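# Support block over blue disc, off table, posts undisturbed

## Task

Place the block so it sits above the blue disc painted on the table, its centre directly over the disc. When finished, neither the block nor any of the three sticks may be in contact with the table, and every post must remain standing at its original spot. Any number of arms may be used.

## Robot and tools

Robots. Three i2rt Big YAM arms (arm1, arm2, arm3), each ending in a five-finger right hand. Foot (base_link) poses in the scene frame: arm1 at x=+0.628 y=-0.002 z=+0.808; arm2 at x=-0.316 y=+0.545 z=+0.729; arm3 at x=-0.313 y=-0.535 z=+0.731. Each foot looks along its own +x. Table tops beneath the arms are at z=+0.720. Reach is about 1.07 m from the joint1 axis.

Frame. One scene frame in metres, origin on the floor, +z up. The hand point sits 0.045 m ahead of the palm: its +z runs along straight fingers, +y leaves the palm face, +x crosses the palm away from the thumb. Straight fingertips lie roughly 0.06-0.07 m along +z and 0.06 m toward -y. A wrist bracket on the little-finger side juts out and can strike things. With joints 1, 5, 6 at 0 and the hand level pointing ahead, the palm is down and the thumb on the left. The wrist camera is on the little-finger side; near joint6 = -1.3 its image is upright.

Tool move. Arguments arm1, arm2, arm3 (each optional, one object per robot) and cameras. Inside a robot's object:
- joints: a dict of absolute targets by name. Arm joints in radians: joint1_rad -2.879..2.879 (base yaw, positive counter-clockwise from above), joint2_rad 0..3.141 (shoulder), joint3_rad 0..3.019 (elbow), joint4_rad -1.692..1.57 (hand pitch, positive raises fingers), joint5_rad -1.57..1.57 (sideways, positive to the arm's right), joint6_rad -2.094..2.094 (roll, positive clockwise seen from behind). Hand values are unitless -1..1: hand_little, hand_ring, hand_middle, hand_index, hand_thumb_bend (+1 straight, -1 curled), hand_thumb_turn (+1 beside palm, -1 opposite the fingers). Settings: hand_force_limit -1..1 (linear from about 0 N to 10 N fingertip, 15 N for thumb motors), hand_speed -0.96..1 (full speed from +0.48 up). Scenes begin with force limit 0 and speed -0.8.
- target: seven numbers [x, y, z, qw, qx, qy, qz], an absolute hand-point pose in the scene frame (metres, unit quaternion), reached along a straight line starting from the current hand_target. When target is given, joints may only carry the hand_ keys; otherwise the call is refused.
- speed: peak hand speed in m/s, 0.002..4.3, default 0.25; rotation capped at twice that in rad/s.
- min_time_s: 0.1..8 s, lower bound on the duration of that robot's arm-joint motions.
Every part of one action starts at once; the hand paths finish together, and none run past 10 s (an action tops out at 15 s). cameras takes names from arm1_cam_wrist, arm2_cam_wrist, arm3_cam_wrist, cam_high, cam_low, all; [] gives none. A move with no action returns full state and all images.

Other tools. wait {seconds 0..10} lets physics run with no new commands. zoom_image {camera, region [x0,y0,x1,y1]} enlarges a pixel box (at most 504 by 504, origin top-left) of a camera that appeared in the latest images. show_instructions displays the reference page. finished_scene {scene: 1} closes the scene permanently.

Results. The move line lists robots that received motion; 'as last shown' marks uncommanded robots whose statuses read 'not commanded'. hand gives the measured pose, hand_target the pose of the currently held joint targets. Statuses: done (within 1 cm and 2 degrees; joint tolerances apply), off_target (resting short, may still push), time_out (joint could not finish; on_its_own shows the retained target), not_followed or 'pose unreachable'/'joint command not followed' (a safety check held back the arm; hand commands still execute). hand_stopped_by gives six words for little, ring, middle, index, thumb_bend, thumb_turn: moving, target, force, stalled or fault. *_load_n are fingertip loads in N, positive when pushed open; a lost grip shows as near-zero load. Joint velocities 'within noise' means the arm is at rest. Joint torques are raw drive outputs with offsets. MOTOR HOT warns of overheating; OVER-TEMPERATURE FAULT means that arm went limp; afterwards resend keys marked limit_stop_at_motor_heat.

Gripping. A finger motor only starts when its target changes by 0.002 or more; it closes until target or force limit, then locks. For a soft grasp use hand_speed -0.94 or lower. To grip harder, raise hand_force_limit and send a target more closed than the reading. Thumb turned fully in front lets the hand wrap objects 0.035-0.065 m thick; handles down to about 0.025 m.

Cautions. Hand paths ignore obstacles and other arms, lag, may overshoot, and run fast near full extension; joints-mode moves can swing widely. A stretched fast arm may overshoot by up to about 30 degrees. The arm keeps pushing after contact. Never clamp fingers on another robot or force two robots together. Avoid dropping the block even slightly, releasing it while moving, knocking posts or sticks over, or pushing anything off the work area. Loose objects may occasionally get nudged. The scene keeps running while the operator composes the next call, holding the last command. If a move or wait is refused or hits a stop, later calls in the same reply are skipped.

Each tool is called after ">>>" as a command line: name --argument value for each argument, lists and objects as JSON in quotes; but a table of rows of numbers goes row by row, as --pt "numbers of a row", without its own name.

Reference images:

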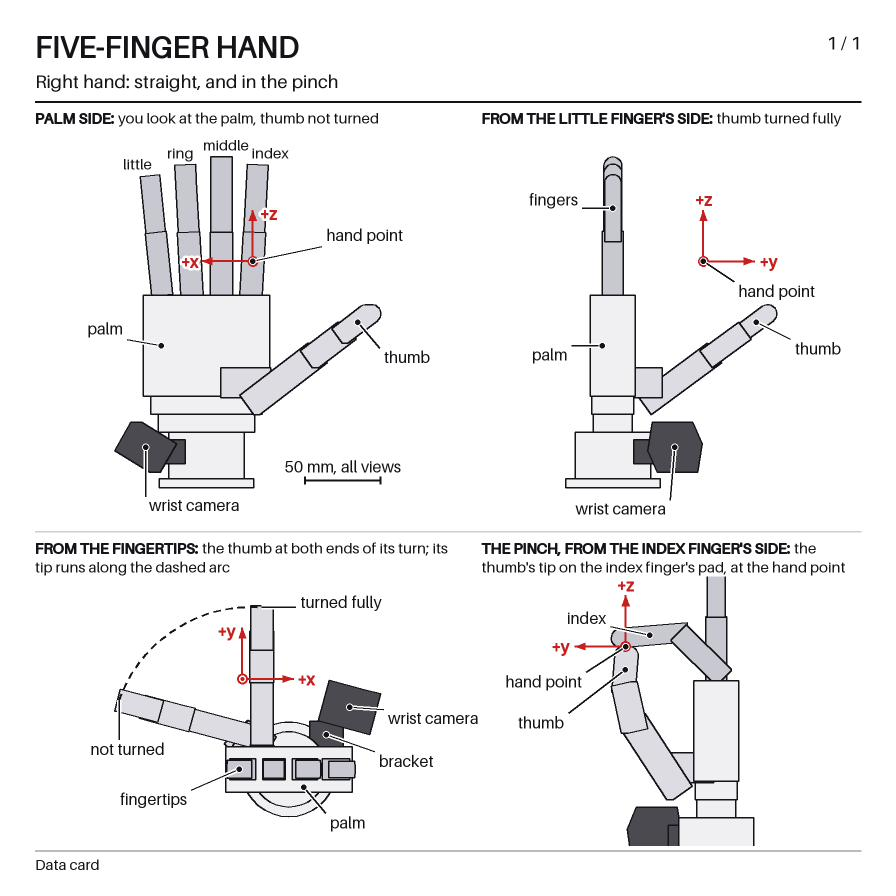

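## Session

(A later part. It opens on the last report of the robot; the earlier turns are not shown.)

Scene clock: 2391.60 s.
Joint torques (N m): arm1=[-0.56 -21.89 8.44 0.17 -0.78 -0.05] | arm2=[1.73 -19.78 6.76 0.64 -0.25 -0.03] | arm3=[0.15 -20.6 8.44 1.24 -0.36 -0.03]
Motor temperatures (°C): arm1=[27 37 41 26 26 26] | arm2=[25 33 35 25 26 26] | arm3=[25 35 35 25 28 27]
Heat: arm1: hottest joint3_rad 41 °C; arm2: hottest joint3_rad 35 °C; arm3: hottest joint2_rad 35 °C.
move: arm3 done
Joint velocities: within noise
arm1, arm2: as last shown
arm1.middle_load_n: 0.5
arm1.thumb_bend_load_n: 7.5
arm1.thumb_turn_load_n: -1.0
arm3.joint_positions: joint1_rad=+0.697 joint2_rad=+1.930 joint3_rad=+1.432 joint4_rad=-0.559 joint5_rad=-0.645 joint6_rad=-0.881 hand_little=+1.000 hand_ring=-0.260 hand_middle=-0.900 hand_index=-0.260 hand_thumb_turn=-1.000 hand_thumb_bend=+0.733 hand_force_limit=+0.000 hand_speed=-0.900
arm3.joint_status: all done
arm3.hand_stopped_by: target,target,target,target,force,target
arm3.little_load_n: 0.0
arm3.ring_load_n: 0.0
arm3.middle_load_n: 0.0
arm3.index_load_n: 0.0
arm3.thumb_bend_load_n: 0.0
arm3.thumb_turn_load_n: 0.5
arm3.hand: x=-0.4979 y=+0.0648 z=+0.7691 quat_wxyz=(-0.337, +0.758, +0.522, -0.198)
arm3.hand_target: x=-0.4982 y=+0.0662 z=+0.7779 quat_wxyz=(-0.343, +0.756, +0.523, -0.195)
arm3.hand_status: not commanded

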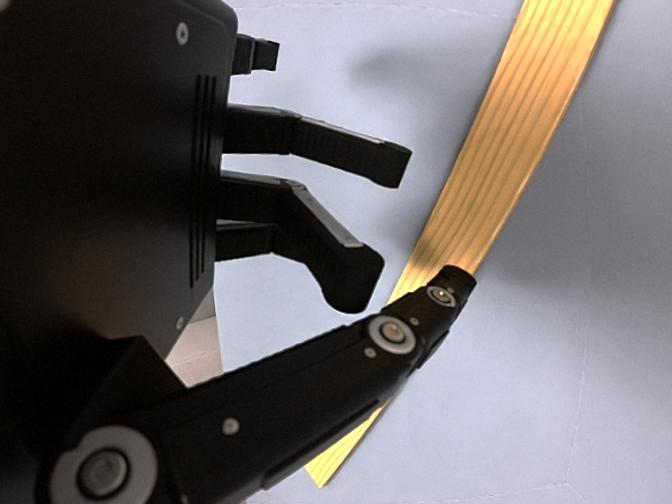

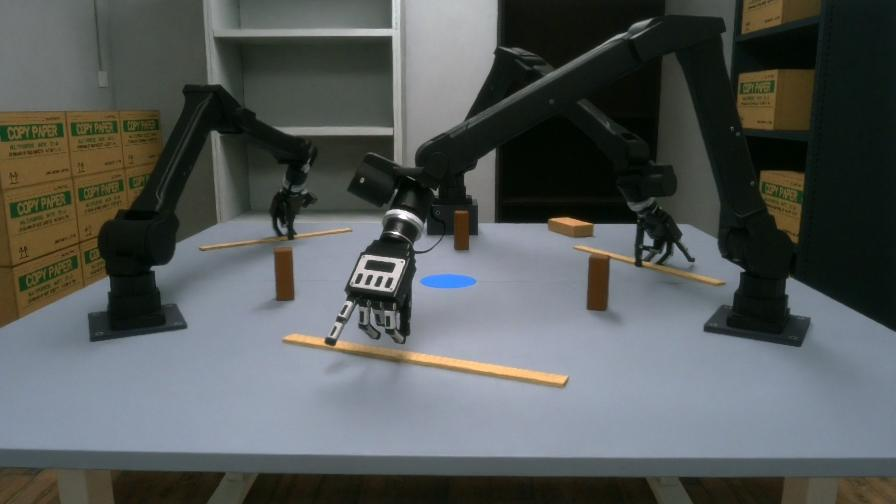

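>>> move --arm2 '{"joints": {"hand_speed": -0.9, "hand_force_limit": 0.5, "hand_thumb_bend": 0.35}}'

>>> move --arm2 '{"joints": {"joint1_rad": 0.904, "joint2_rad": 2.338, "joint3_rad": 2.154, "joint4_rad": -0.767, "joint5_rad": -0.521, "joint6_rad": -0.637}, "min_time_s": 2.0}' --cameras '["arm2_cam_wrist"]'

Scene clock: 2407.93 s.
Joint torques (N m): arm1=[-1.03 -22.3 8.5 0.12 -0.82 -0.04] | arm2=[1.73 -19.55 6.74 0.73 -0.23 0.01] | arm3=[0.32 -20.72 8.75 1.26 -0.32 0.01]
Motor temperatures (°C): arm1=[27 37 41 26 26 26] | arm2=[25 34 35 25 26 26] | arm3=[25 36 35 25 28 27]
Heat: arm1: hottest joint3_rad 41 °C; arm2: hottest joint3_rad 35 °C; arm3: hottest joint2_rad 36 °C.
move: arm2 off_target
Joint velocities: within noise
arm1, arm3: as last shown
arm1.little_load_n: -0.5
arm1.middle_load_n: 0.0
arm1.thumb_bend_load_n: 7.0
arm2.joint_positions: joint1_rad=+0.904 joint2_rad=+2.367 joint3_rad=+2.154 joint4_rad=-0.767 joint5_rad=-0.521 joint6_rad=-0.637 hand_little=+1.000 hand_ring=-0.260 hand_middle=-0.900 hand_index=-0.260 hand_thumb_turn=-1.000 hand_thumb_bend=+0.705 hand_force_limit=+0.500 hand_speed=-0.900
arm2.joint_status: hand_thumb_bend off_target (ended at +0.705, target +0.350); the others done
arm2.hand_stopped_by: target,target,target,target,force,target
arm2.little_load_n: 0.0
arm2.ring_load_n: 3.0
arm2.middle_load_n: 0.0
arm2.index_load_n: 0.0
arm2.thumb_bend_load_n: 11.0
arm2.thumb_turn_load_n: 0.0
arm2.hand: x=+0.4842 y=+0.5125 z=+0.7485 quat_wxyz=(-0.338, +0.830, -0.414, +0.162)
arm2.hand_target: x=+0.4850 y=+0.5179 z=+0.7492 quat_wxyz=(-0.338, +0.833, -0.407, +0.162)
arm2.hand_status: not commanded
arm3.thumb_turn_load_n: 0.0
pictures: none

Scene clock: 2410.23 s.
Joint torques (N m): arm1=[-0.44 -22.07 8.27 0.12 -0.77 -0.09] | arm2=[1.26 -21.77 6.37 0.88 -0.24 0.04] | arm3=[0.32 -20.54 8.58 1.32 -0.36 -0.03]
Motor temperatures (°C): arm1=[27 37 41 26 26 26] | arm2=[25 34 35 25 26 26] | arm3=[25 36 35 25 28 27]
Heat: arm1: hottest joint3_rad 41 °C; arm2: hottest joint3_rad 35 °C; arm3: hottest joint2_rad 36 °C.
move: arm2 done
Joint velocities: within noise
arm1, arm3: as last shown
arm1.little_load_n: 0.0
arm1.thumb_bend_load_n: 7.5
arm2.joint_positions: joint1_rad=+0.904 joint2_rad=+2.365 joint3_rad=+2.154 joint4_rad=-0.767 joint5_rad=-0.521 joint6_rad=-0.637 hand_little=+1.000 hand_ring=-0.260 hand_middle=-0.900 hand_index=-0.260 hand_thumb_turn=-1.000 hand_thumb_bend=+0.705 hand_force_limit=+0.500 hand_speed=-0.900
arm2.joint_status: all done
arm2.hand_stopped_by: target,target,target,target,force,target
arm2.little_load_n: -0.5
arm2.ring_load_n: 2.5
arm2.middle_load_n: 0.0
arm2.index_load_n: 3.0
arm2.thumb_bend_load_n: 7.5
arm2.thumb_turn_load_n: 1.0
arm2.hand: x=+0.4845 y=+0.5124 z=+0.7503 quat_wxyz=(-0.339, +0.829, -0.413, +0.163)
arm2.hand_target: x=+0.4870 y=+0.5121 z=+0.7710 quat_wxyz=(-0.342, +0.828, -0.408, +0.175)
arm2.hand_status: not commanded
arm3.ring_load_n: 0.5

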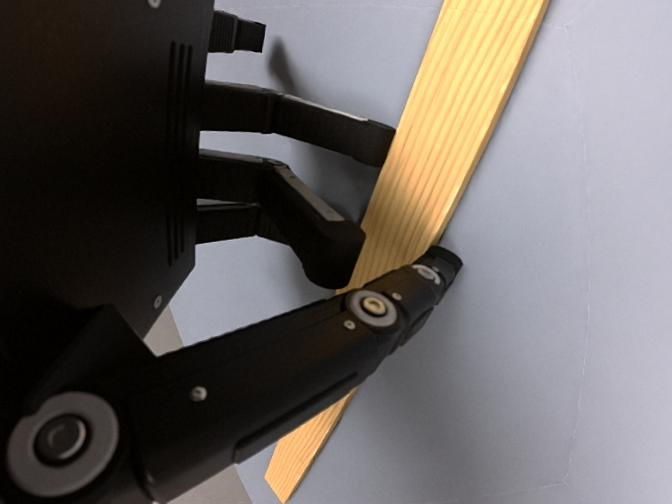

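>>> move --arm2 '{"joints": {"joint1_rad": 0.904, "joint2_rad": 2.315, "joint3_rad": 2.154, "joint4_rad": -0.767, "joint5_rad": -0.521, "joint6_rad": -0.637}, "min_time_s": 2.0}' --cameras '["arm2_cam_wrist", "cam_low"]'

Scene clock: 2419.03 s.
Joint torques (N m): arm1=[-0.21 -21.83 8.12 -0.2 -0.82 -0.07] | arm2=[1.26 -22.42 6.49 0.85 -0.3 0.06] | arm3=[0.03 -20.6 8.64 1.29 -0.39 0.05]
Motor temperatures (°C): arm1=[27 37 41 26 26 26] | arm2=[25 34 35 25 26 26] | arm3=[25 36 35 25 28 27]
Heat: arm1: hottest joint3_rad 41 °C; arm2: hottest joint3_rad 35 °C; arm3: hottest joint2_rad 36 °C.
move: arm2 done
Joint velocities: within noise
arm1, arm3: as last shown
arm1.ring_load_n: 1.5
arm2.joint_positions: joint1_rad=+0.904 joint2_rad=+2.346 joint3_rad=+2.154 joint4_rad=-0.767 joint5_rad=-0.521 joint6_rad=-0.637 hand_little=+1.000 hand_ring=-0.260 hand_middle=-0.900 hand_index=-0.260 hand_thumb_turn=-1.000 hand_thumb_bend=+0.703 hand_force_limit=+0.500 hand_speed=-0.900
arm2.joint_status: all done
arm2.hand_stopped_by: target,target,target,target,force,target
arm2.little_load_n: 0.0
arm2.ring_load_n: 0.0
arm2.middle_load_n: 0.0
arm2.index_load_n: 0.0
arm2.thumb_bend_load_n: 0.0
arm2.thumb_turn_load_n: 0.0
arm2.hand: x=+0.4864 y=+0.5120 z=+0.7654 quat_wxyz=(-0.341, +0.828, -0.410, +0.172)
arm2.hand_target: x=+0.4888 y=+0.5117 z=+0.7891 quat_wxyz=(-0.346, +0.826, -0.404, +0.185)
arm2.hand_status: not commanded
arm3.ring_load_n: 0.0

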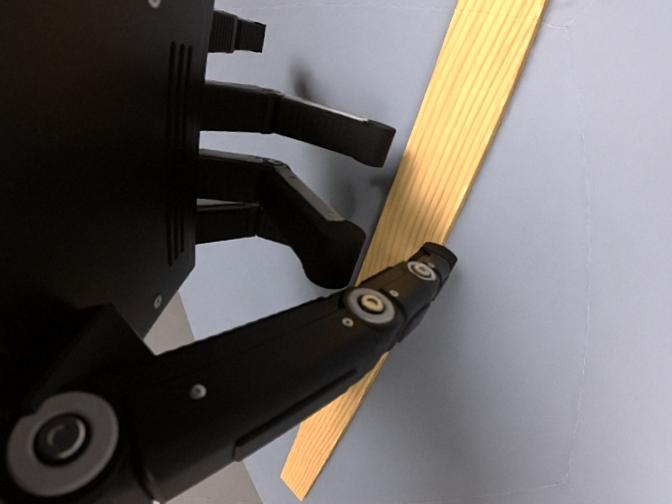

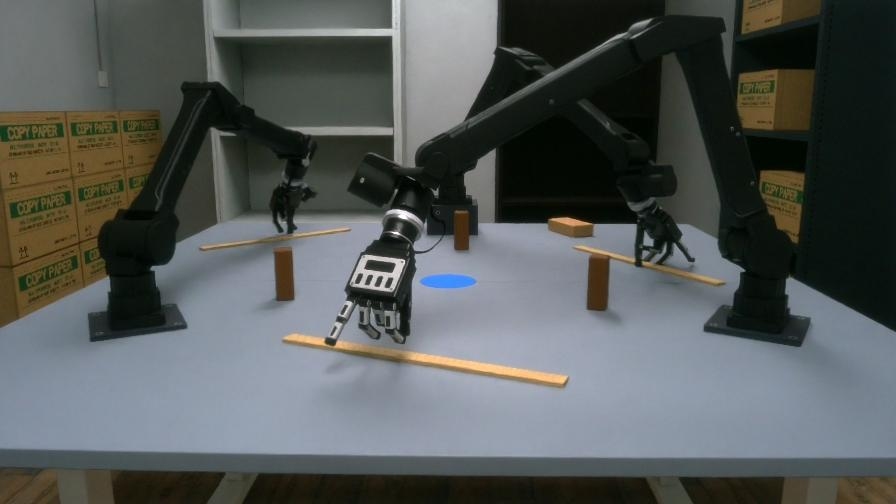

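>>> move --arm2 '{"target": [0.4880, 0.5120, 0.745, 0.341, -0.828, 0.410, -0.172], "speed": 0.08}' --cameras '["arm2_cam_wrist", "cam_high"]'

>>> zoom_image --camera "cam_high" --region '[260, 80, 440, 200]'

Scene clock: 2632.37 s.
Joint torques (N m): arm1=[-0.62 -21.71 8.27 -0.01 -0.81 -0.04] | arm2=[1.14 -19.19 5.9 1.39 -0.19 0.06] | arm3=[0.15 -20.66 8.57 1.35 -0.35 -0.01]
Motor temperatures (°C): arm1=[27 37 41 26 27 26] | arm2=[25 34 35 25 26 26] | arm3=[25 37 34 24 27 27]
Heat: arm1: hottest joint3_rad 41 °C; arm2: hottest joint3_rad 35 °C; arm3: hottest joint2_rad 37 °C.
move: arm2 done
Joint velocities: within noise
arm1, arm3: as last shown
arm1.thumb_bend_load_n: 7.0
arm1.thumb_turn_load_n: -1.5
arm2.joint_positions: joint1_rad=+0.904 joint2_rad=+2.359 joint3_rad=+2.144 joint4_rad=-0.746 joint5_rad=-0.521 joint6_rad=-0.637 hand_little=+1.000 hand_ring=-0.260 hand_middle=-0.900 hand_index=-0.260 hand_thumb_turn=-1.000 hand_thumb_bend=+0.704 hand_force_limit=+0.500 hand_speed=-0.900
arm2.joint_status: not commanded
arm2.hand_stopped_by: target,target,target,target,force,target
arm2.little_load_n: 0.0
arm2.ring_load_n: 0.0
arm2.middle_load_n: 0.0
arm2.index_load_n: 0.0
arm2.thumb_bend_load_n: 2.5
arm2.thumb_turn_load_n: 0.0
arm2.hand: x=+0.4867 y=+0.5122 z=+0.7521 quat_wxyz=(-0.341, +0.828, -0.410, +0.170)
arm2.hand_target: x=+0.4879 y=+0.5118 z=+0.7451 quat_wxyz=(-0.341, +0.828, -0.410, +0.172)
arm2.hand_status: done (0.007 m and 0.2 deg from the pose sent, 0.020 m and 0.1 deg at the start)

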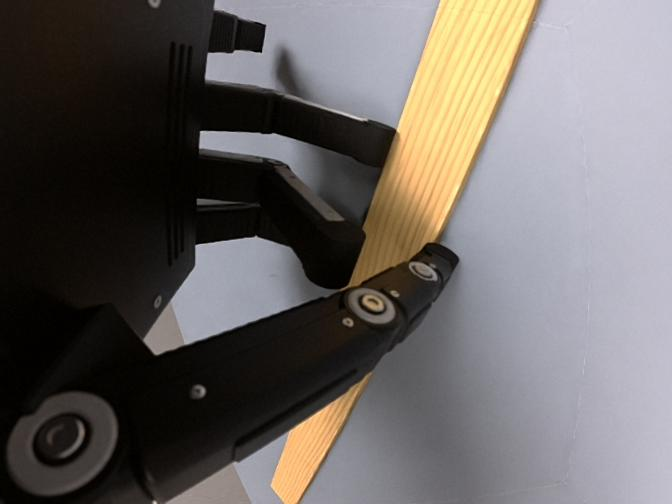

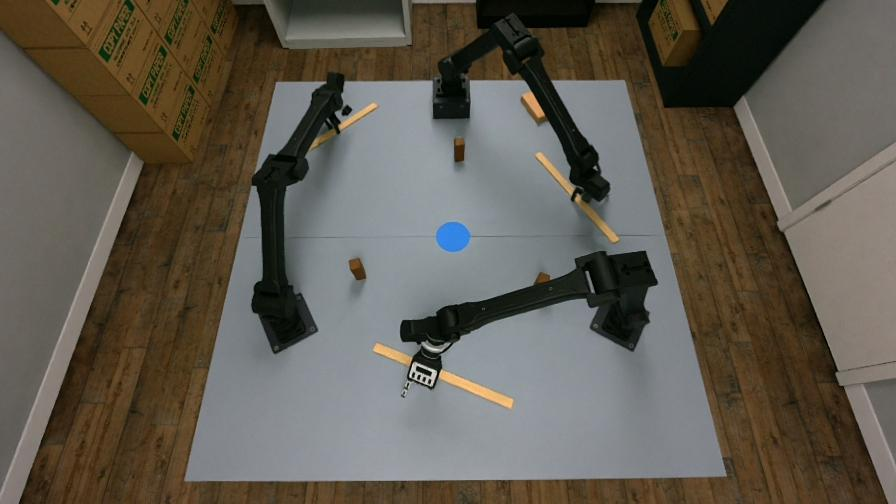

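Scaled by 2.800.

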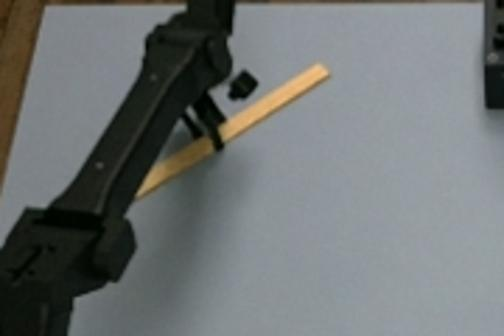

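>>> move --arm2 '{"target": [0.4885, 0.5120, 0.785, 0.341, -0.828, 0.410, -0.172], "speed": 0.15, "joints": {"hand_speed": -0.3, "hand_thumb_bend": 0.9}}'

>>> move --arm2 '{"target": [0.4710, 0.4985, 0.780, 0.341, -0.828, 0.410, -0.172], "speed": 0.15}'

>>> move --arm2 '{"target": [0.4710, 0.4985, 0.740, 0.341, -0.828, 0.410, -0.172], "speed": 0.08}' --cameras '["arm2_cam_wrist"]'

Scene clock: 2653.33 s.
Joint torques (N m): arm1=[-0.62 -22.12 8.29 -0.08 -0.83 -0.05] | arm2=[0.97 -21.13 9.51 0.2 -0.19 0.08] | arm3=[0.15 -21.13 8.68 1.25 -0.37 0]
Motor temperatures (°C): arm1=[27 38 41 26 27 26] | arm2=[25 34 35 25 26 26] | arm3=[25 38 34 24 27 27]
Heat: arm1: hottest joint3_rad 41 °C; arm2: hottest joint3_rad 35 °C; arm3: hottest joint2_rad 38 °C.
move: arm2 off_target
Joint velocities: arm1=[-0.005 -0.005 -0.002 -0.022 -0.168 0.022] | arm2=[within noise] | arm3=[within noise]
arm1, arm3: as last shown
arm1.ring_load_n: 1.0
arm1.thumb_bend_load_n: 7.5
arm1.thumb_turn_load_n: -1.0
arm2.joint_positions: joint1_rad=+0.904 joint2_rad=+2.359 joint3_rad=+2.144 joint4_rad=-0.795 joint5_rad=-0.521 joint6_rad=-0.637 hand_little=+1.000 hand_ring=-0.260 hand_middle=-0.900 hand_index=-0.260 hand_thumb_turn=-1.000 hand_thumb_bend=+0.900 hand_force_limit=+0.500 hand_speed=-0.300
arm2.joint_status: all done
arm2.hand_stopped_by: target,target,target,target,target,target
arm2.little_load_n: 0.0
arm2.ring_load_n: 0.0
arm2.middle_load_n: 0.0
arm2.index_load_n: 0.0
arm2.thumb_bend_load_n: 0.0
arm2.thumb_turn_load_n: 0.0
arm2.hand: x=+0.4749 y=+0.5140 z=+0.7482 quat_wxyz=(-0.334, +0.831, -0.419, +0.149)
arm2.hand_target: x=+0.4872 y=+0.5120 z=+0.7850 quat_wxyz=(-0.341, +0.828, -0.410, +0.172)
arm2.hand_status: off_target (0.039 m and 3.0 deg from the pose sent, 0.033 m and 0.2 deg at the start)
pictures: none

Scene clock: 2654.47 s.
Joint torques (N m): arm1=[0.21 -22.18 8.42 0.05 -0.8 -0.03] | arm2=[0.38 -21.42 5.96 1.37 -0.4 -0.09] | arm3=[-0.15 -20.66 8.59 1.32 -0.36 -0.01]
Motor temperatures (°C): arm1=[27 38 41 26 27 26] | arm2=[25 34 35 25 26 26] | arm3=[25 38 34 24 27 27]
Heat: arm1: hottest joint3_rad 41 °C; arm2: hottest joint3_rad 35 °C; arm3: hottest joint2_rad 38 °C.
move: arm2 off_target
Joint velocities: within noise
arm1, arm3: as last shown
arm1.ring_load_n: 1.5
arm1.thumb_bend_load_n: 7.0
arm2.joint_positions: joint1_rad=+0.890 joint2_rad=+2.317 joint3_rad=+2.103 joint4_rad=-0.793 joint5_rad=-0.528 joint6_rad=-0.642 hand_little=+1.000 hand_ring=-0.260 hand_middle=-0.900 hand_index=-0.260 hand_thumb_turn=-1.000 hand_thumb_bend=+0.900 hand_force_limit=+0.500 hand_speed=-0.300
arm2.joint_status: not commanded
arm2.hand_stopped_by: target,target,target,target,target,target
arm2.little_load_n: 0.0
arm2.ring_load_n: 0.0
arm2.middle_load_n: 0.0
arm2.index_load_n: 0.0
arm2.thumb_bend_load_n: 0.0
arm2.thumb_turn_load_n: 0.0
arm2.hand: x=+0.4661 y=+0.5050 z=+0.7626 quat_wxyz=(-0.336, +0.829, -0.421, +0.152)
arm2.hand_target: x=+0.4708 y=+0.4987 z=+0.7800 quat_wxyz=(-0.341, +0.828, -0.410, +0.172)
arm2.hand_status: off_target (0.019 m and 2.6 deg from the pose sent, 0.036 m and 3.0 deg at the start)
pictures: none

Scene clock: 2655.50 s.
Joint torques (N m): arm1=[-0.26 -21.07 8.44 -0.24 -0.86 0.01] | arm2=[0.67 -18.96 5.08 1.5 -0.1 -0.1] | arm3=[0.56 -20.84 8.61 1.26 -0.38 -0.03]
Motor temperatures (°C): arm1=[27 38 41 26 27 26] | arm2=[25 35 35 25 26 26] | arm3=[25 38 34 24 27 27]
Heat: arm1: hottest joint3_rad 41 °C; arm2: hottest joint2_rad 35 °C; arm3: hottest joint2_rad 38 °C.
move: arm2 off_target
Joint velocities: within noise
arm1.joint_positions: joint1_rad=+0.697 joint2_rad=+2.273 joint3_rad=+1.737 joint4_rad=-0.866 joint5_rad=-0.741 joint6_rad=-1.325 hand_little=+1.000 hand_ring=-0.260 hand_middle=-0.900 hand_index=-0.260 hand_thumb_turn=-1.000 hand_thumb_bend=+0.722 hand_force_limit=+0.000 hand_speed=-0.900
arm1.joint_status: not commanded
arm1.hand_stopped_by: target,target,target,target,force,target
arm1.little_load_n: 0.0
arm1.ring_load_n: 1.5
arm1.middle_load_n: 0.0
arm1.index_load_n: 0.0
arm1.thumb_bend_load_n: 7.0
arm1.thumb_turn_load_n: -1.0
arm1.hand: x=+0.1946 y=-0.4901 z=+0.7398 quat_wxyz=(-0.092, +0.241, -0.896, +0.362)
arm1.hand_target: x=+0.1976 y=-0.4940 z=+0.7381 quat_wxyz=(-0.096, +0.245, -0.894, +0.362)
arm1.hand_status: not commanded
arm2.joint_positions: joint1_rad=+0.890 joint2_rad=+2.317 joint3_rad=+2.065 joint4_rad=-0.711 joint5_rad=-0.535 joint6_rad=-0.642 hand_little=+1.000 hand_ring=-0.260 hand_middle=-0.900 hand_index=-0.260 hand_thumb_turn=-1.000 hand_thumb_bend=+0.900 hand_force_limit=+0.500 hand_speed=-0.300
arm2.joint_status: not commanded
arm2.hand_stopped_by: target,target,target,target,target,target
arm2.little_load_n: 0.0
arm2.ring_load_n: 0.0
arm2.middle_load_n: 0.0
arm2.index_load_n: -4.5
arm2.thumb_bend_load_n: 0.0
arm2.thumb_turn_load_n: 0.0
arm2.hand: x=+0.4732 y=+0.5051 z=+0.7527 quat_wxyz=(-0.345, +0.826, -0.411, +0.170)
arm2.hand_target: x=+0.4708 y=+0.4987 z=+0.7401 quat_wxyz=(-0.341, +0.828, -0.410, +0.172)
arm2.hand_status: off_target (0.014 m and 0.6 deg from the pose sent, 0.024 m and 2.7 deg at the start)
arm3: as last shown

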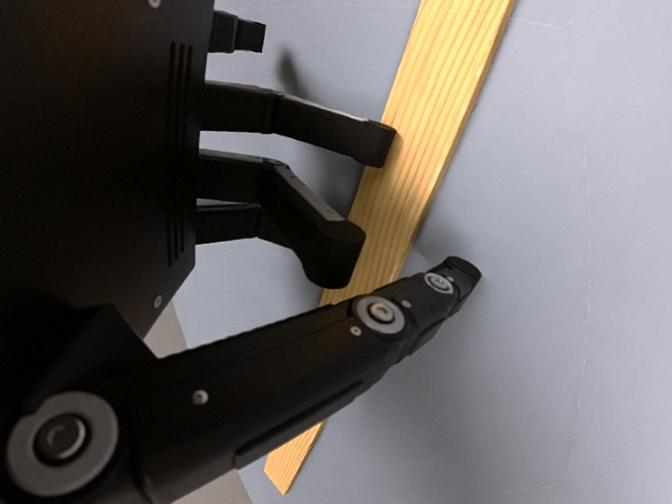

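>>> move --arm2 '{"target": [0.3906, 0.6010, 0.739, 0.341, -0.828, 0.410, -0.172], "speed": 0.06}' --cameras '["arm2_cam_wrist", "cam_high"]'

Scene clock: 2663.07 s.
Joint torques (N m): arm1=[0.26 -22.65 8.36 0.12 -0.82 -0.04] | arm2=[2.37 -16.56 4.46 1.18 -0.08 0.17] | arm3=[0.21 -20.84 8.59 1.26 -0.36 0]
Motor temperatures (°C): arm1=[27 38 41 26 27 26] | arm2=[25 35 35 25 26 26] | arm3=[25 38 34 24 27 27]
Heat: arm1: hottest joint3_rad 41 °C; arm2: hottest joint2_rad 35 °C; arm3: hottest joint2_rad 38 °C.
move: arm2 off_target
Joint velocities: within noise
arm1: as last shown
arm1.little_load_n: -0.5
arm1.ring_load_n: 1.0
arm1.middle_load_n: 0.5
arm1.thumb_bend_load_n: 7.5
arm1.thumb_turn_load_n: -1.5
arm2.joint_positions: joint1_rad=+1.004 joint2_rad=+2.073 joint3_rad=+1.616 joint4_rad=-0.437 joint5_rad=-0.455 joint6_rad=-0.549 hand_little=+1.000 hand_ring=-0.260 hand_middle=-0.900 hand_index=-0.260 hand_thumb_turn=-1.000 hand_thumb_bend=+0.900 hand_force_limit=+0.500 hand_speed=-0.300
arm2.joint_status: not commanded
arm2.hand_stopped_by: target,target,target,target,target,target
arm2.little_load_n: 0.0
arm2.ring_load_n: 0.0
arm2.middle_load_n: 0.0
arm2.index_load_n: -3.5
arm2.thumb_bend_load_n: 0.0
arm2.thumb_turn_load_n: 0.0
arm2.hand: x=+0.3981 y=+0.5907 z=+0.7503 quat_wxyz=(-0.343, +0.827, -0.406, +0.183)
arm2.hand_target: x=+0.3905 y=+0.6009 z=+0.7392 quat_wxyz=(-0.341, +0.828, -0.410, +0.172)
arm2.hand_status: off_target (0.017 m and 1.4 deg from the pose sent, 0.127 m and 0.6 deg at the start)
arm3.joint_positions: joint1_rad=+0.697 joint2_rad=+1.930 joint3_rad=+1.432 joint4_rad=-0.559 joint5_rad=-0.645 joint6_rad=-0.881 hand_little=+1.000 hand_ring=-0.260 hand_middle=-0.900 hand_index=-0.260 hand_thumb_turn=-1.000 hand_thumb_bend=+0.733 hand_force_limit=+0.000 hand_speed=-0.900
arm3.joint_status: not commanded
arm3.hand_stopped_by: target,target,target,target,force,target
arm3.little_load_n: 0.0
arm3.ring_load_n: 0.0
arm3.middle_load_n: 0.0
arm3.index_load_n: 0.0
arm3.thumb_bend_load_n: 0.0
arm3.thumb_turn_load_n: 0.0
arm3.hand: x=-0.4979 y=+0.0648 z=+0.7691 quat_wxyz=(-0.337, +0.758, +0.522, -0.198)
arm3.hand_target: x=-0.4982 y=+0.0662 z=+0.7779 quat_wxyz=(-0.343, +0.756, +0.523, -0.195)
arm3.hand_status: not commanded

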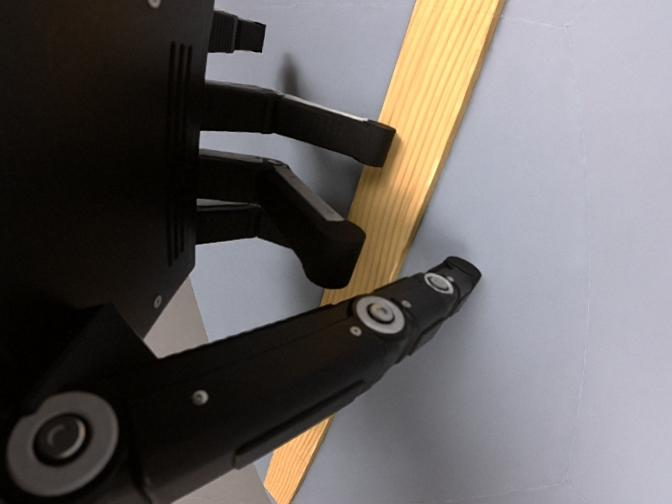

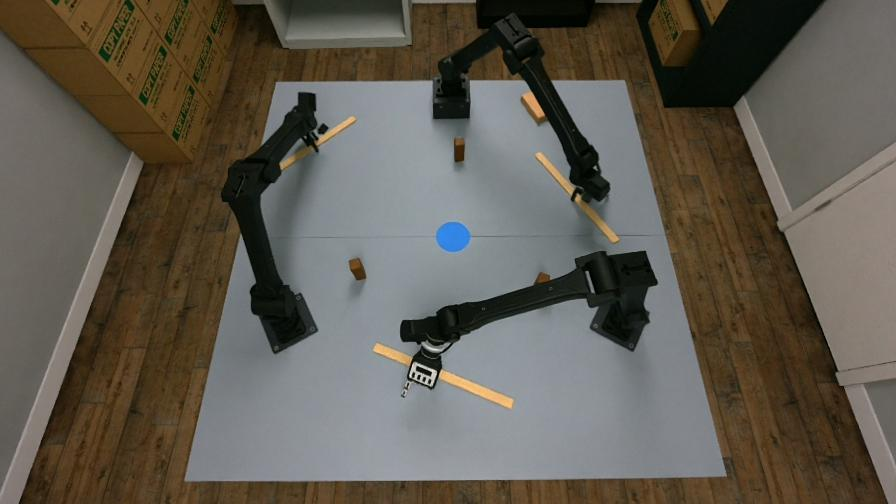

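>>> move --arm2 '{"target": [0.2945, 0.7235, 0.739, 0.341, -0.828, 0.410, -0.172], "speed": 0.06}' --cameras '["arm2_cam_wrist", "cam_high"]'

>>> zoom_image --camera "cam_high" --region '[220, 80, 400, 220]'

Scene clock: 2675.83 s.
Joint torques (N m): arm1=[-0.38 -21.36 8.25 -0.1 -0.79 -0.01] | arm2=[1.85 -13.74 4.16 1.33 -0.03 0.17] | arm3=[0.38 -21.01 8.59 1.2 -0.36 -0.05]
Motor temperatures (°C): arm1=[27 38 41 26 27 26] | arm2=[25 35 35 25 26 26] | arm3=[25 38 34 24 27 27]
Heat: arm1: hottest joint3_rad 41 °C; arm2: hottest joint2_rad 35 °C; arm3: hottest joint2_rad 38 °C.
move: arm2 off_target
Joint velocities: within noise
arm1, arm3: as last shown
arm1.middle_load_n: 0.0
arm1.thumb_turn_load_n: -1.0
arm2.joint_positions: joint1_rad=+1.219 joint2_rad=+1.879 joint3_rad=+1.276 joint4_rad=-0.227 joint5_rad=-0.318 joint6_rad=-0.372 hand_little=+1.000 hand_ring=-0.260 hand_middle=-0.900 hand_index=-0.260 hand_thumb_turn=-1.000 hand_thumb_bend=+0.900 hand_force_limit=+0.500 hand_speed=-0.300
arm2.joint_status: not commanded
arm2.hand_stopped_by: target,target,target,target,target,target
arm2.little_load_n: 0.0
arm2.ring_load_n: 0.0
arm2.middle_load_n: 0.0
arm2.index_load_n: -3.5
arm2.thumb_bend_load_n: -0.5
arm2.thumb_turn_load_n: 0.0
arm2.hand: x=+0.3037 y=+0.7163 z=+0.7480 quat_wxyz=(-0.343, +0.827, -0.406, +0.181)
arm2.hand_target: x=+0.2946 y=+0.7233 z=+0.7392 quat_wxyz=(-0.341, +0.828, -0.410, +0.172)
arm2.hand_status: off_target (0.015 m and 1.1 deg from the pose sent, 0.169 m and 1.4 deg at the start)

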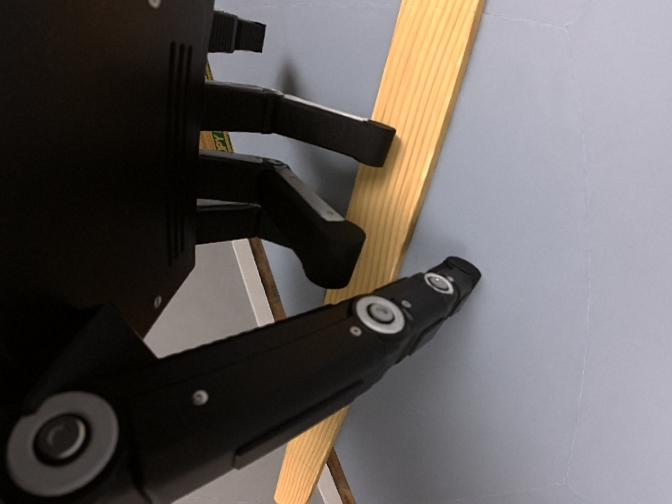

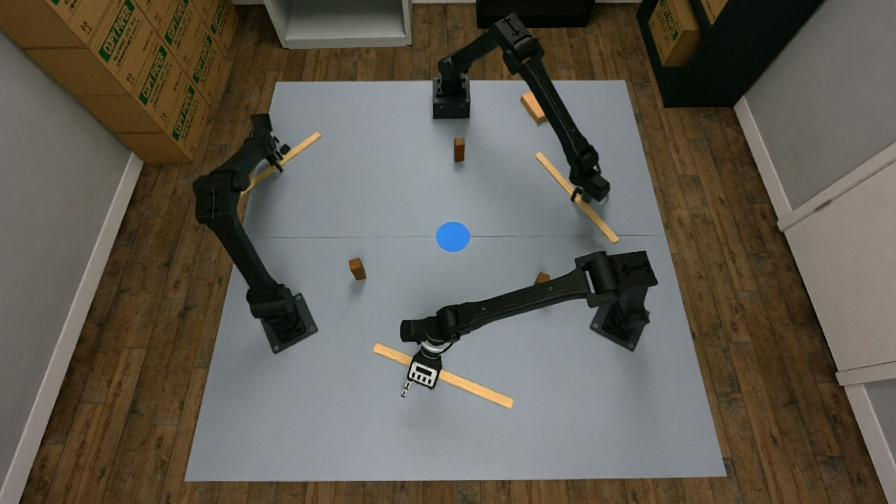

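Scaled by 2.800.

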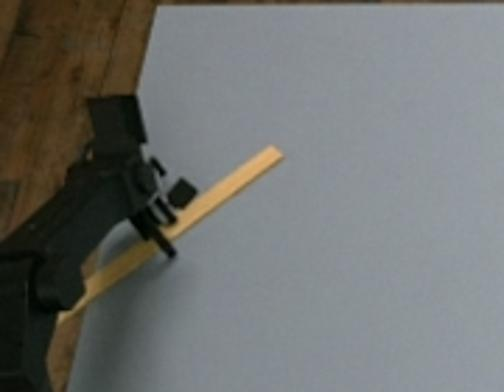

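>>> move --arm2 '{"target": [0.2945, 0.7235, 0.87, 0.341, -0.828, 0.410, -0.172], "speed": 0.2}'

>>> move --arm2 '{"target": [0.1685, 0.8205, 0.87, 0.0, 0.9239, -0.3827, 0.0], "speed": 0.25, "joints": {"hand_speed": 0.0, "hand_index": 1.0, "hand_middle": 1.0, "hand_ring": 1.0, "hand_thumb_bend": 1.0}}' --cameras '["arm2_cam_wrist", "cam_high", "cam_low"]'

Scene clock: 2744.20 s.
Joint torques (N m): arm1=[-0.85 -21.71 8.57 0.03 -0.82 -0.02] | arm2=[1.73 -13.04 9.68 0.62 0.01 0.2] | arm3=[-0.21 -21.07 8.47 1.32 -0.37 0]
Motor temperatures (°C): arm1=[27 38 41 26 27 26] | arm2=[25 32 34 25 26 26] | arm3=[25 38 34 24 27 27]
Heat: arm1: hottest joint3_rad 41 °C; arm2: hottest joint3_rad 34 °C; arm3: hottest joint2_rad 38 °C.
move: arm2 off_target
Joint velocities: within noise
arm1, arm3: as last shown
arm1.little_load_n: 0.0
arm2.joint_positions: joint1_rad=+1.223 joint2_rad=+1.726 joint3_rad=+1.368 joint4_rad=-0.522 joint5_rad=-0.317 joint6_rad=-0.368 hand_little=+1.000 hand_ring=-0.260 hand_middle=-0.900 hand_index=-0.260 hand_thumb_turn=-1.000 hand_thumb_bend=+0.900 hand_force_limit=+0.500 hand_speed=-0.300
arm2.joint_status: not commanded
arm2.hand_stopped_by: target,target,target,target,target,target
arm2.little_load_n: 0.0
arm2.ring_load_n: 0.0
arm2.middle_load_n: 0.0
arm2.index_load_n: 0.0
arm2.thumb_bend_load_n: 0.0
arm2.thumb_turn_load_n: 0.0
arm2.hand: x=+0.2812 y=+0.7145 z=+0.8482 quat_wxyz=(-0.330, +0.833, -0.413, +0.161)
arm2.hand_target: x=+0.2935 y=+0.7234 z=+0.8701 quat_wxyz=(-0.341, +0.828, -0.410, +0.172)
arm2.hand_status: off_target (0.027 m and 1.9 deg from the pose sent, 0.123 m and 1.1 deg at the start)
pictures: none

Scene clock: 2746.67 s.
Joint torques (N m): arm1=[0.38 -22.07 8.43 -0.2 -0.82 -0.07] | arm2=[1.03 -15.79 9.48 -0.35 0.19 0.21] | arm3=[-0.03 -20.54 8.61 1.24 -0.38 -0.02]
Motor temperatures (°C): arm1=[27 38 41 26 27 26] | arm2=[25 32 34 25 26 26] | arm3=[25 38 34 24 27 27]
Heat: arm1: hottest joint3_rad 41 °C; arm2: hottest joint3_rad 34 °C; arm3: hottest joint2_rad 38 °C.
move: arm2 off_target
Joint velocities: within noise
arm1, arm3: as last shown
arm1.ring_load_n: 1.5
arm1.thumb_turn_load_n: -1.5
arm2.joint_positions: joint1_rad=+1.554 joint2_rad=+2.007 joint3_rad=+1.857 joint4_rad=-1.463 joint5_rad=+0.007 joint6_rad=-0.300 hand_little=+1.000 hand_ring=+1.000 hand_middle=+1.000 hand_index=+1.000 hand_thumb_turn=-1.000 hand_thumb_bend=+1.000 hand_force_limit=+0.500 hand_speed=+0.000
arm2.joint_status: all done
arm2.hand_stopped_by: target,target,target,target,target,target
arm2.little_load_n: 0.0
arm2.ring_load_n: 0.0
arm2.middle_load_n: 0.0
arm2.index_load_n: 0.0
arm2.thumb_bend_load_n: 0.0
arm2.thumb_turn_load_n: 0.0
arm2.hand: x=+0.1559 y=+0.8138 z=+0.8526 quat_wxyz=(+0.015, +0.927, -0.375, -0.014)
arm2.hand_target: x=+0.1678 y=+0.8201 z=+0.8700 quat_wxyz=(+0.000, +0.924, -0.383, +0.000)
arm2.hand_status: off_target (0.023 m and 2.6 deg from the pose sent, 0.156 m and 43.8 deg at the start)

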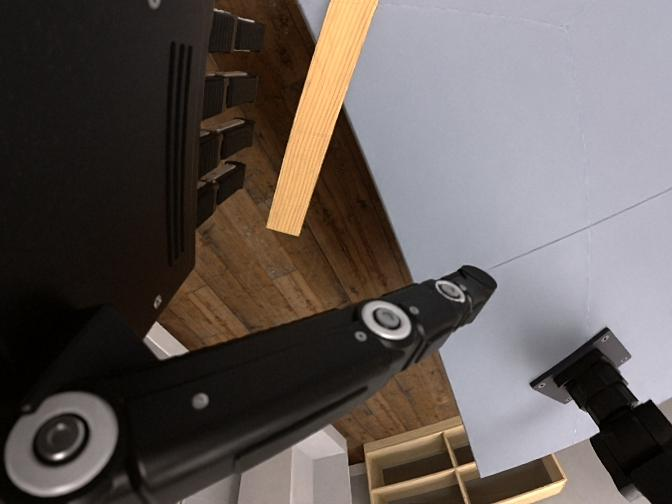

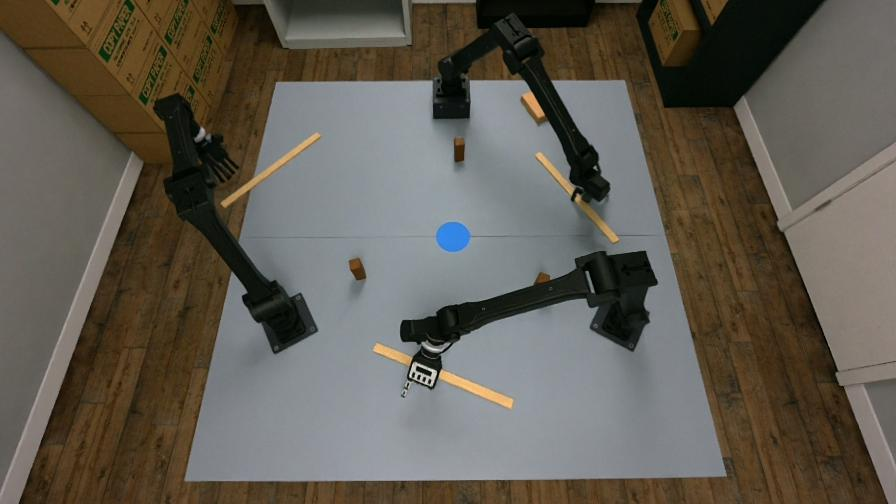

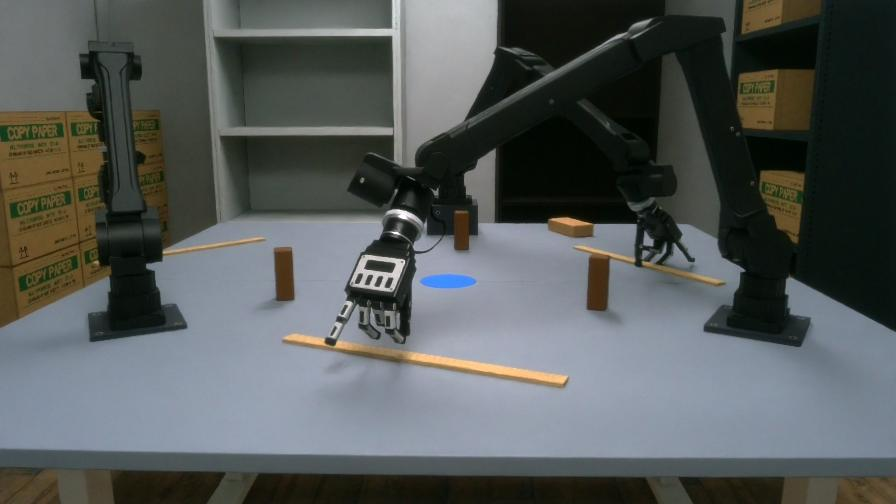

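>>> move --arm2 '{"target": [0.1725, 0.8430, 0.805, 0.0, 0.9239, -0.3827, 0.0], "speed": 0.15}' --cameras '["arm2_cam_wrist"]'

Scene clock: 2792.30 s.
Joint torques (N m): arm1=[-0.67 -21.95 8.46 -0.06 -0.81 -0.06] | arm2=[1.96 -17.08 5.64 0.27 0.19 0.21] | arm3=[0.15 -20.66 8.61 1.35 -0.39 -0.01]
Motor temperatures (°C): arm1=[27 38 41 26 27 26] | arm2=[25 34 36 25 26 26] | arm3=[25 38 34 24 27 27]
Heat: arm1: hottest joint3_rad 41 °C; arm2: hottest joint3_rad 36 °C; arm3: hottest joint2_rad 38 °C.
move: arm2 done
Joint velocities: within noise
arm1, arm3: as last shown
arm1.thumb_bend_load_n: 7.0
arm1.thumb_turn_load_n: -1.0
arm2.joint_positions: joint1_rad=+1.574 joint2_rad=+2.091 joint3_rad=+1.857 joint4_rad=-1.361 joint5_rad=+0.007 joint6_rad=-0.273 hand_little=+1.000 hand_ring=+1.000 hand_middle=+1.000 hand_index=+1.000 hand_thumb_turn=-1.000 hand_thumb_bend=+1.000 hand_force_limit=+0.500 hand_speed=+0.000
arm2.joint_status: not commanded
arm2.hand_stopped_by: target,target,target,target,target,target
arm2.little_load_n: 0.0
arm2.ring_load_n: 0.0
arm2.middle_load_n: 0.0
arm2.index_load_n: 0.0
arm2.thumb_bend_load_n: 0.0
arm2.thumb_turn_load_n: 0.0
arm2.hand: x=+0.1708 y=+0.8374 z=+0.8002 quat_wxyz=(+0.008, +0.926, -0.378, -0.008)
arm2.hand_target: x=+0.1725 y=+0.8430 z=+0.8051 quat_wxyz=(+0.000, +0.924, -0.383, +0.000)
arm2.hand_status: done (0.008 m and 1.4 deg from the pose sent, 0.058 m and 2.6 deg at the start)

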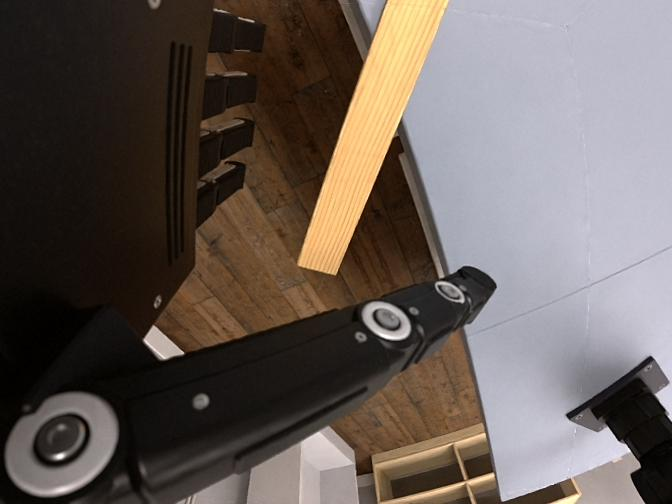

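>>> move --arm2 '{"target": [0.1640, 0.8415, 0.736, 0.0, 0.9239, -0.3827, 0.0], "speed": 0.12}' --cameras '["arm2_cam_wrist"]'

Scene clock: 2807.37 s.
Joint torques (N m): arm1=[-0.5 -21.95 8.5 0.1 -0.8 -0.07] | arm2=[1.49 -16.85 5.11 0.23 0.18 0.19] | arm3=[0.5 -20.6 8.68 1.14 -0.36 -0.04]
Motor temperatures (°C): arm1=[27 38 41 26 27 26] | arm2=[25 34 36 25 26 26] | arm3=[25 38 34 24 27 27]
Heat: arm1: hottest joint3_rad 41 °C; arm2: hottest joint3_rad 36 °C; arm3: hottest joint2_rad 38 °C.
move: arm2 done
Joint velocities: within noise
arm1, arm3: as last shown
arm1.ring_load_n: 1.0
arm2.joint_positions: joint1_rad=+1.574 joint2_rad=+2.124 joint3_rad=+1.732 joint4_rad=-1.197 joint5_rad=+0.007 joint6_rad=-0.269 hand_little=+1.000 hand_ring=+1.000 hand_middle=+1.000 hand_index=+1.000 hand_thumb_turn=-1.000 hand_thumb_bend=+1.000 hand_force_limit=+0.500 hand_speed=+0.000
arm2.joint_status: not commanded
arm2.hand_stopped_by: target,target,target,target,target,target
arm2.little_load_n: 0.0
arm2.ring_load_n: 0.0
arm2.middle_load_n: 0.0
arm2.index_load_n: 0.0
arm2.thumb_bend_load_n: 0.0
arm2.thumb_turn_load_n: 0.0
arm2.hand: x=+0.1643 y=+0.8347 z=+0.7342 quat_wxyz=(+0.006, +0.925, -0.380, -0.006)
arm2.hand_target: x=+0.1639 y=+0.8414 z=+0.7361 quat_wxyz=(+0.000, +0.924, -0.383, +0.000)
arm2.hand_status: done (0.007 m and 1.0 deg from the pose sent, 0.065 m and 1.4 deg at the start)

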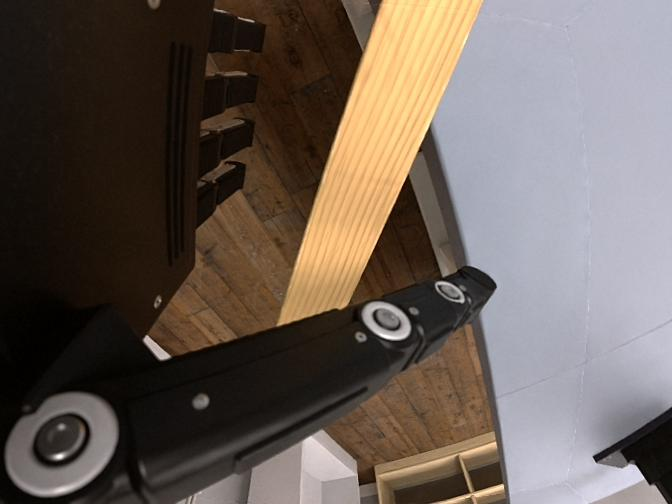

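>>> zoom_image --camera "arm2_cam_wrist" --region '[260, 0, 520, 340]'

Scaled by 1.482 from the camera's image (finer frame: 960x720).

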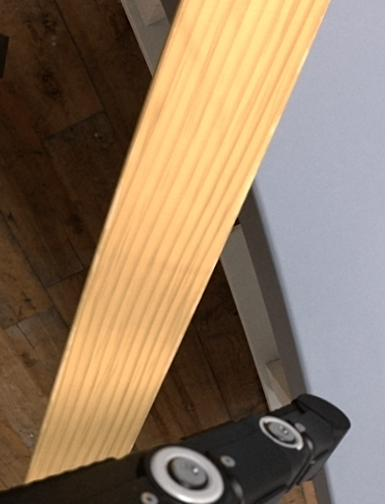

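>>> move --arm2 '{"target": [0.1640, 0.8415, 0.746, 0.0, 0.9239, -0.3827, 0.0], "speed": 0.12, "joints": {"hand_speed": -0.6, "hand_force_limit": -0.4, "hand_index": 0.05, "hand_middle": 0.1, "hand_ring": 0.05}}' --cameras '["arm2_cam_wrist"]'

Scene clock: 2849.83 s.
Joint torques (N m): arm1=[-0.62 -22.18 8.47 -0.08 -0.83 -0.07] | arm2=[1.85 -17.79 6.01 -0.32 0.19 0.18] | arm3=[0.38 -20.72 8.7 1.29 -0.36 0.02]
Motor temperatures (°C): arm1=[27 38 41 26 27 26] | arm2=[25 35 34 25 26 26] | arm3=[25 38 34 24 27 27]
Heat: arm1: hottest joint3_rad 41 °C; arm2: hottest joint2_rad 35 °C; arm3: hottest joint2_rad 38 °C.
move: arm2 off_target
Joint velocities: within noise
arm1, arm3: as last shown
arm1.index_load_n: -0.5
arm2.joint_positions: joint1_rad=+1.574 joint2_rad=+2.124 joint3_rad=+1.732 joint4_rad=-1.197 joint5_rad=+0.007 joint6_rad=-0.269 hand_little=+1.000 hand_ring=+0.050 hand_middle=+0.100 hand_index=+0.050 hand_thumb_turn=-1.000 hand_thumb_bend=+1.000 hand_force_limit=-0.400 hand_speed=-0.600
arm2.joint_status: all done
arm2.hand_stopped_by: target,target,target,target,target,target
arm2.little_load_n: 0.0
arm2.ring_load_n: 0.0
arm2.middle_load_n: 0.0
arm2.index_load_n: 0.0
arm2.thumb_bend_load_n: 0.0
arm2.thumb_turn_load_n: 0.0
arm2.hand: x=+0.1643 y=+0.8347 z=+0.7342 quat_wxyz=(+0.006, +0.925, -0.380, -0.006)
arm2.hand_target: x=+0.1639 y=+0.8414 z=+0.7459 quat_wxyz=(+0.000, +0.924, -0.383, +0.000)
arm2.hand_status: off_target (0.014 m and 1.0 deg from the pose sent, 0.014 m and 1.0 deg at the start)

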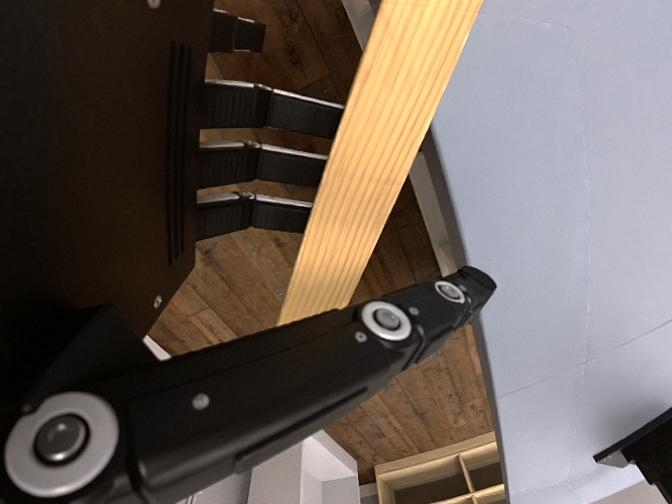

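>>> move --arm2 '{"target": [0.1640, 0.8415, 0.753, 0.0, 0.9239, -0.3827, 0.0], "speed": 0.12}'

>>> move --arm2 '{"joints": {"hand_speed": -0.7, "hand_force_limit": -0.7, "hand_thumb_bend": 0.1}}' --cameras '["arm2_cam_wrist"]'

Scene clock: 2860.03 s.
Joint torques (N m): arm1=[-1.08 -21.71 8.28 -0.06 -0.82 -0.04] | arm2=[1.73 -17.67 6.34 -0.43 0.19 0.21] | arm3=[0.56 -20.66 8.58 1.16 -0.34 -0.03]
Motor temperatures (°C): arm1=[27 38 41 26 27 26] | arm2=[25 35 34 25 26 26] | arm3=[25 38 34 24 27 27]
Heat: arm1: hottest joint3_rad 41 °C; arm2: hottest joint2_rad 35 °C; arm3: hottest joint2_rad 38 °C.
move: arm2 off_target
Joint velocities: within noise
arm1.joint_positions: joint1_rad=+0.697 joint2_rad=+2.273 joint3_rad=+1.737 joint4_rad=-0.866 joint5_rad=-0.741 joint6_rad=-1.325 hand_little=+1.000 hand_ring=-0.260 hand_middle=-0.900 hand_index=-0.260 hand_thumb_turn=-1.000 hand_thumb_bend=+0.722 hand_force_limit=+0.000 hand_speed=-0.900
arm1.joint_status: not commanded
arm1.hand_stopped_by: target,target,target,target,force,target
arm1.little_load_n: 0.0
arm1.ring_load_n: 1.0
arm1.middle_load_n: 0.0
arm1.index_load_n: 0.0
arm1.thumb_bend_load_n: 7.0
arm1.thumb_turn_load_n: -1.5
arm1.hand: x=+0.1946 y=-0.4901 z=+0.7398 quat_wxyz=(-0.092, +0.241, -0.896, +0.362)
arm1.hand_target: x=+0.1976 y=-0.4940 z=+0.7381 quat_wxyz=(-0.096, +0.245, -0.894, +0.362)
arm1.hand_status: not commanded
arm2.joint_positions: joint1_rad=+1.574 joint2_rad=+2.124 joint3_rad=+1.732 joint4_rad=-1.208 joint5_rad=+0.007 joint6_rad=-0.269 hand_little=+1.000 hand_ring=+0.050 hand_middle=+0.100 hand_index=+0.050 hand_thumb_turn=-1.000 hand_thumb_bend=+1.000 hand_force_limit=-0.400 hand_speed=-0.600
arm2.joint_status: not commanded
arm2.hand_stopped_by: target,target,target,target,target,target
arm2.little_load_n: -0.5
arm2.ring_load_n: 0.0
arm2.middle_load_n: 0.0
arm2.index_load_n: 0.5
arm2.thumb_bend_load_n: 0.0
arm2.thumb_turn_load_n: 0.0
arm2.hand: x=+0.1617 y=+0.8332 z=+0.7350 quat_wxyz=(+0.010, +0.925, -0.380, -0.010)
arm2.hand_target: x=+0.1638 y=+0.8413 z=+0.7529 quat_wxyz=(+0.000, +0.924, -0.383, +0.000)
arm2.hand_status: off_target (0.020 m and 1.6 deg from the pose sent, 0.020 m and 1.0 deg at the start)
arm3: as last shown
pictures: none

Scene clock: 2862.63 s.
Joint torques (N m): arm1=[-0.38 -21.83 8.4 0.01 -0.83 -0.04] | arm2=[1.73 -18.08 6.23 -0.43 0.15 0.19] | arm3=[0.15 -20.48 8.54 1.16 -0.35 0]
Motor temperatures (°C): arm1=[27 38 41 26 27 26] | arm2=[25 35 34 25 26 26] | arm3=[25 38 34 24 27 27]
Heat: arm1: hottest joint3_rad 41 °C; arm2: hottest joint2_rad 35 °C; arm3: hottest joint2_rad 38 °C.
move: arm2 done
Joint velocities: within noise
arm1: as last shown
arm1.ring_load_n: 1.5
arm1.thumb_turn_load_n: -1.0
arm2.joint_positions: joint1_rad=+1.574 joint2_rad=+2.124 joint3_rad=+1.732 joint4_rad=-1.209 joint5_rad=+0.007 joint6_rad=-0.269 hand_little=+1.000 hand_ring=+0.050 hand_middle=+0.100 hand_index=+0.050 hand_thumb_turn=-1.000 hand_thumb_bend=+0.100 hand_force_limit=-0.700 hand_speed=-0.700
arm2.joint_status: all done
arm2.hand_stopped_by: target,target,target,target,target,target
arm2.little_load_n: 0.0
arm2.ring_load_n: 0.0
arm2.middle_load_n: 0.0
arm2.index_load_n: 0.0
arm2.thumb_bend_load_n: 0.0
arm2.thumb_turn_load_n: 0.0
arm2.hand: x=+0.1616 y=+0.8331 z=+0.7350 quat_wxyz=(+0.010, +0.925, -0.380, -0.010)
arm2.hand_target: x=+0.1637 y=+0.8413 z=+0.7529 quat_wxyz=(+0.000, +0.924, -0.383, +0.000)
arm2.hand_status: not commanded
arm3.joint_positions: joint1_rad=+0.697 joint2_rad=+1.930 joint3_rad=+1.432 joint4_rad=-0.559 joint5_rad=-0.645 joint6_rad=-0.881 hand_little=+1.000 hand_ring=-0.260 hand_middle=-0.900 hand_index=-0.260 hand_thumb_turn=-1.000 hand_thumb_bend=+0.733 hand_force_limit=+0.000 hand_speed=-0.900
arm3.joint_status: not commanded
arm3.hand_stopped_by: target,target,target,target,force,target
arm3.little_load_n: 0.0
arm3.ring_load_n: 0.0
arm3.middle_load_n: 0.0
arm3.index_load_n: 0.0
arm3.thumb_bend_load_n: 0.0
arm3.thumb_turn_load_n: 0.0
arm3.hand: x=-0.4979 y=+0.0648 z=+0.7691 quat_wxyz=(-0.337, +0.758, +0.522, -0.198)
arm3.hand_target: x=-0.4982 y=+0.0662 z=+0.7779 quat_wxyz=(-0.343, +0.756, +0.523, -0.195)
arm3.hand_status: not commanded

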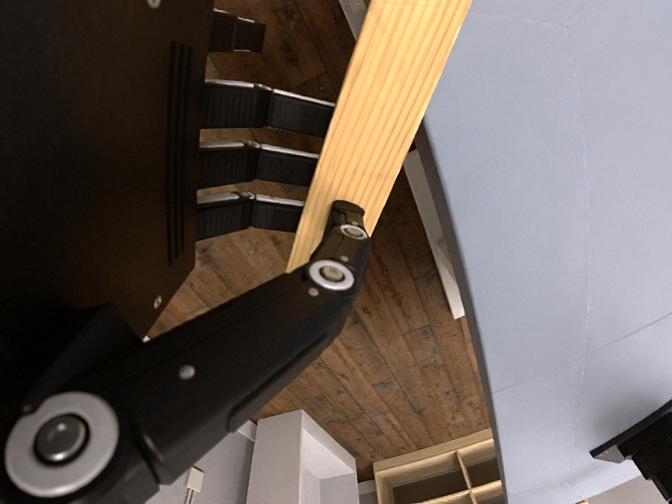

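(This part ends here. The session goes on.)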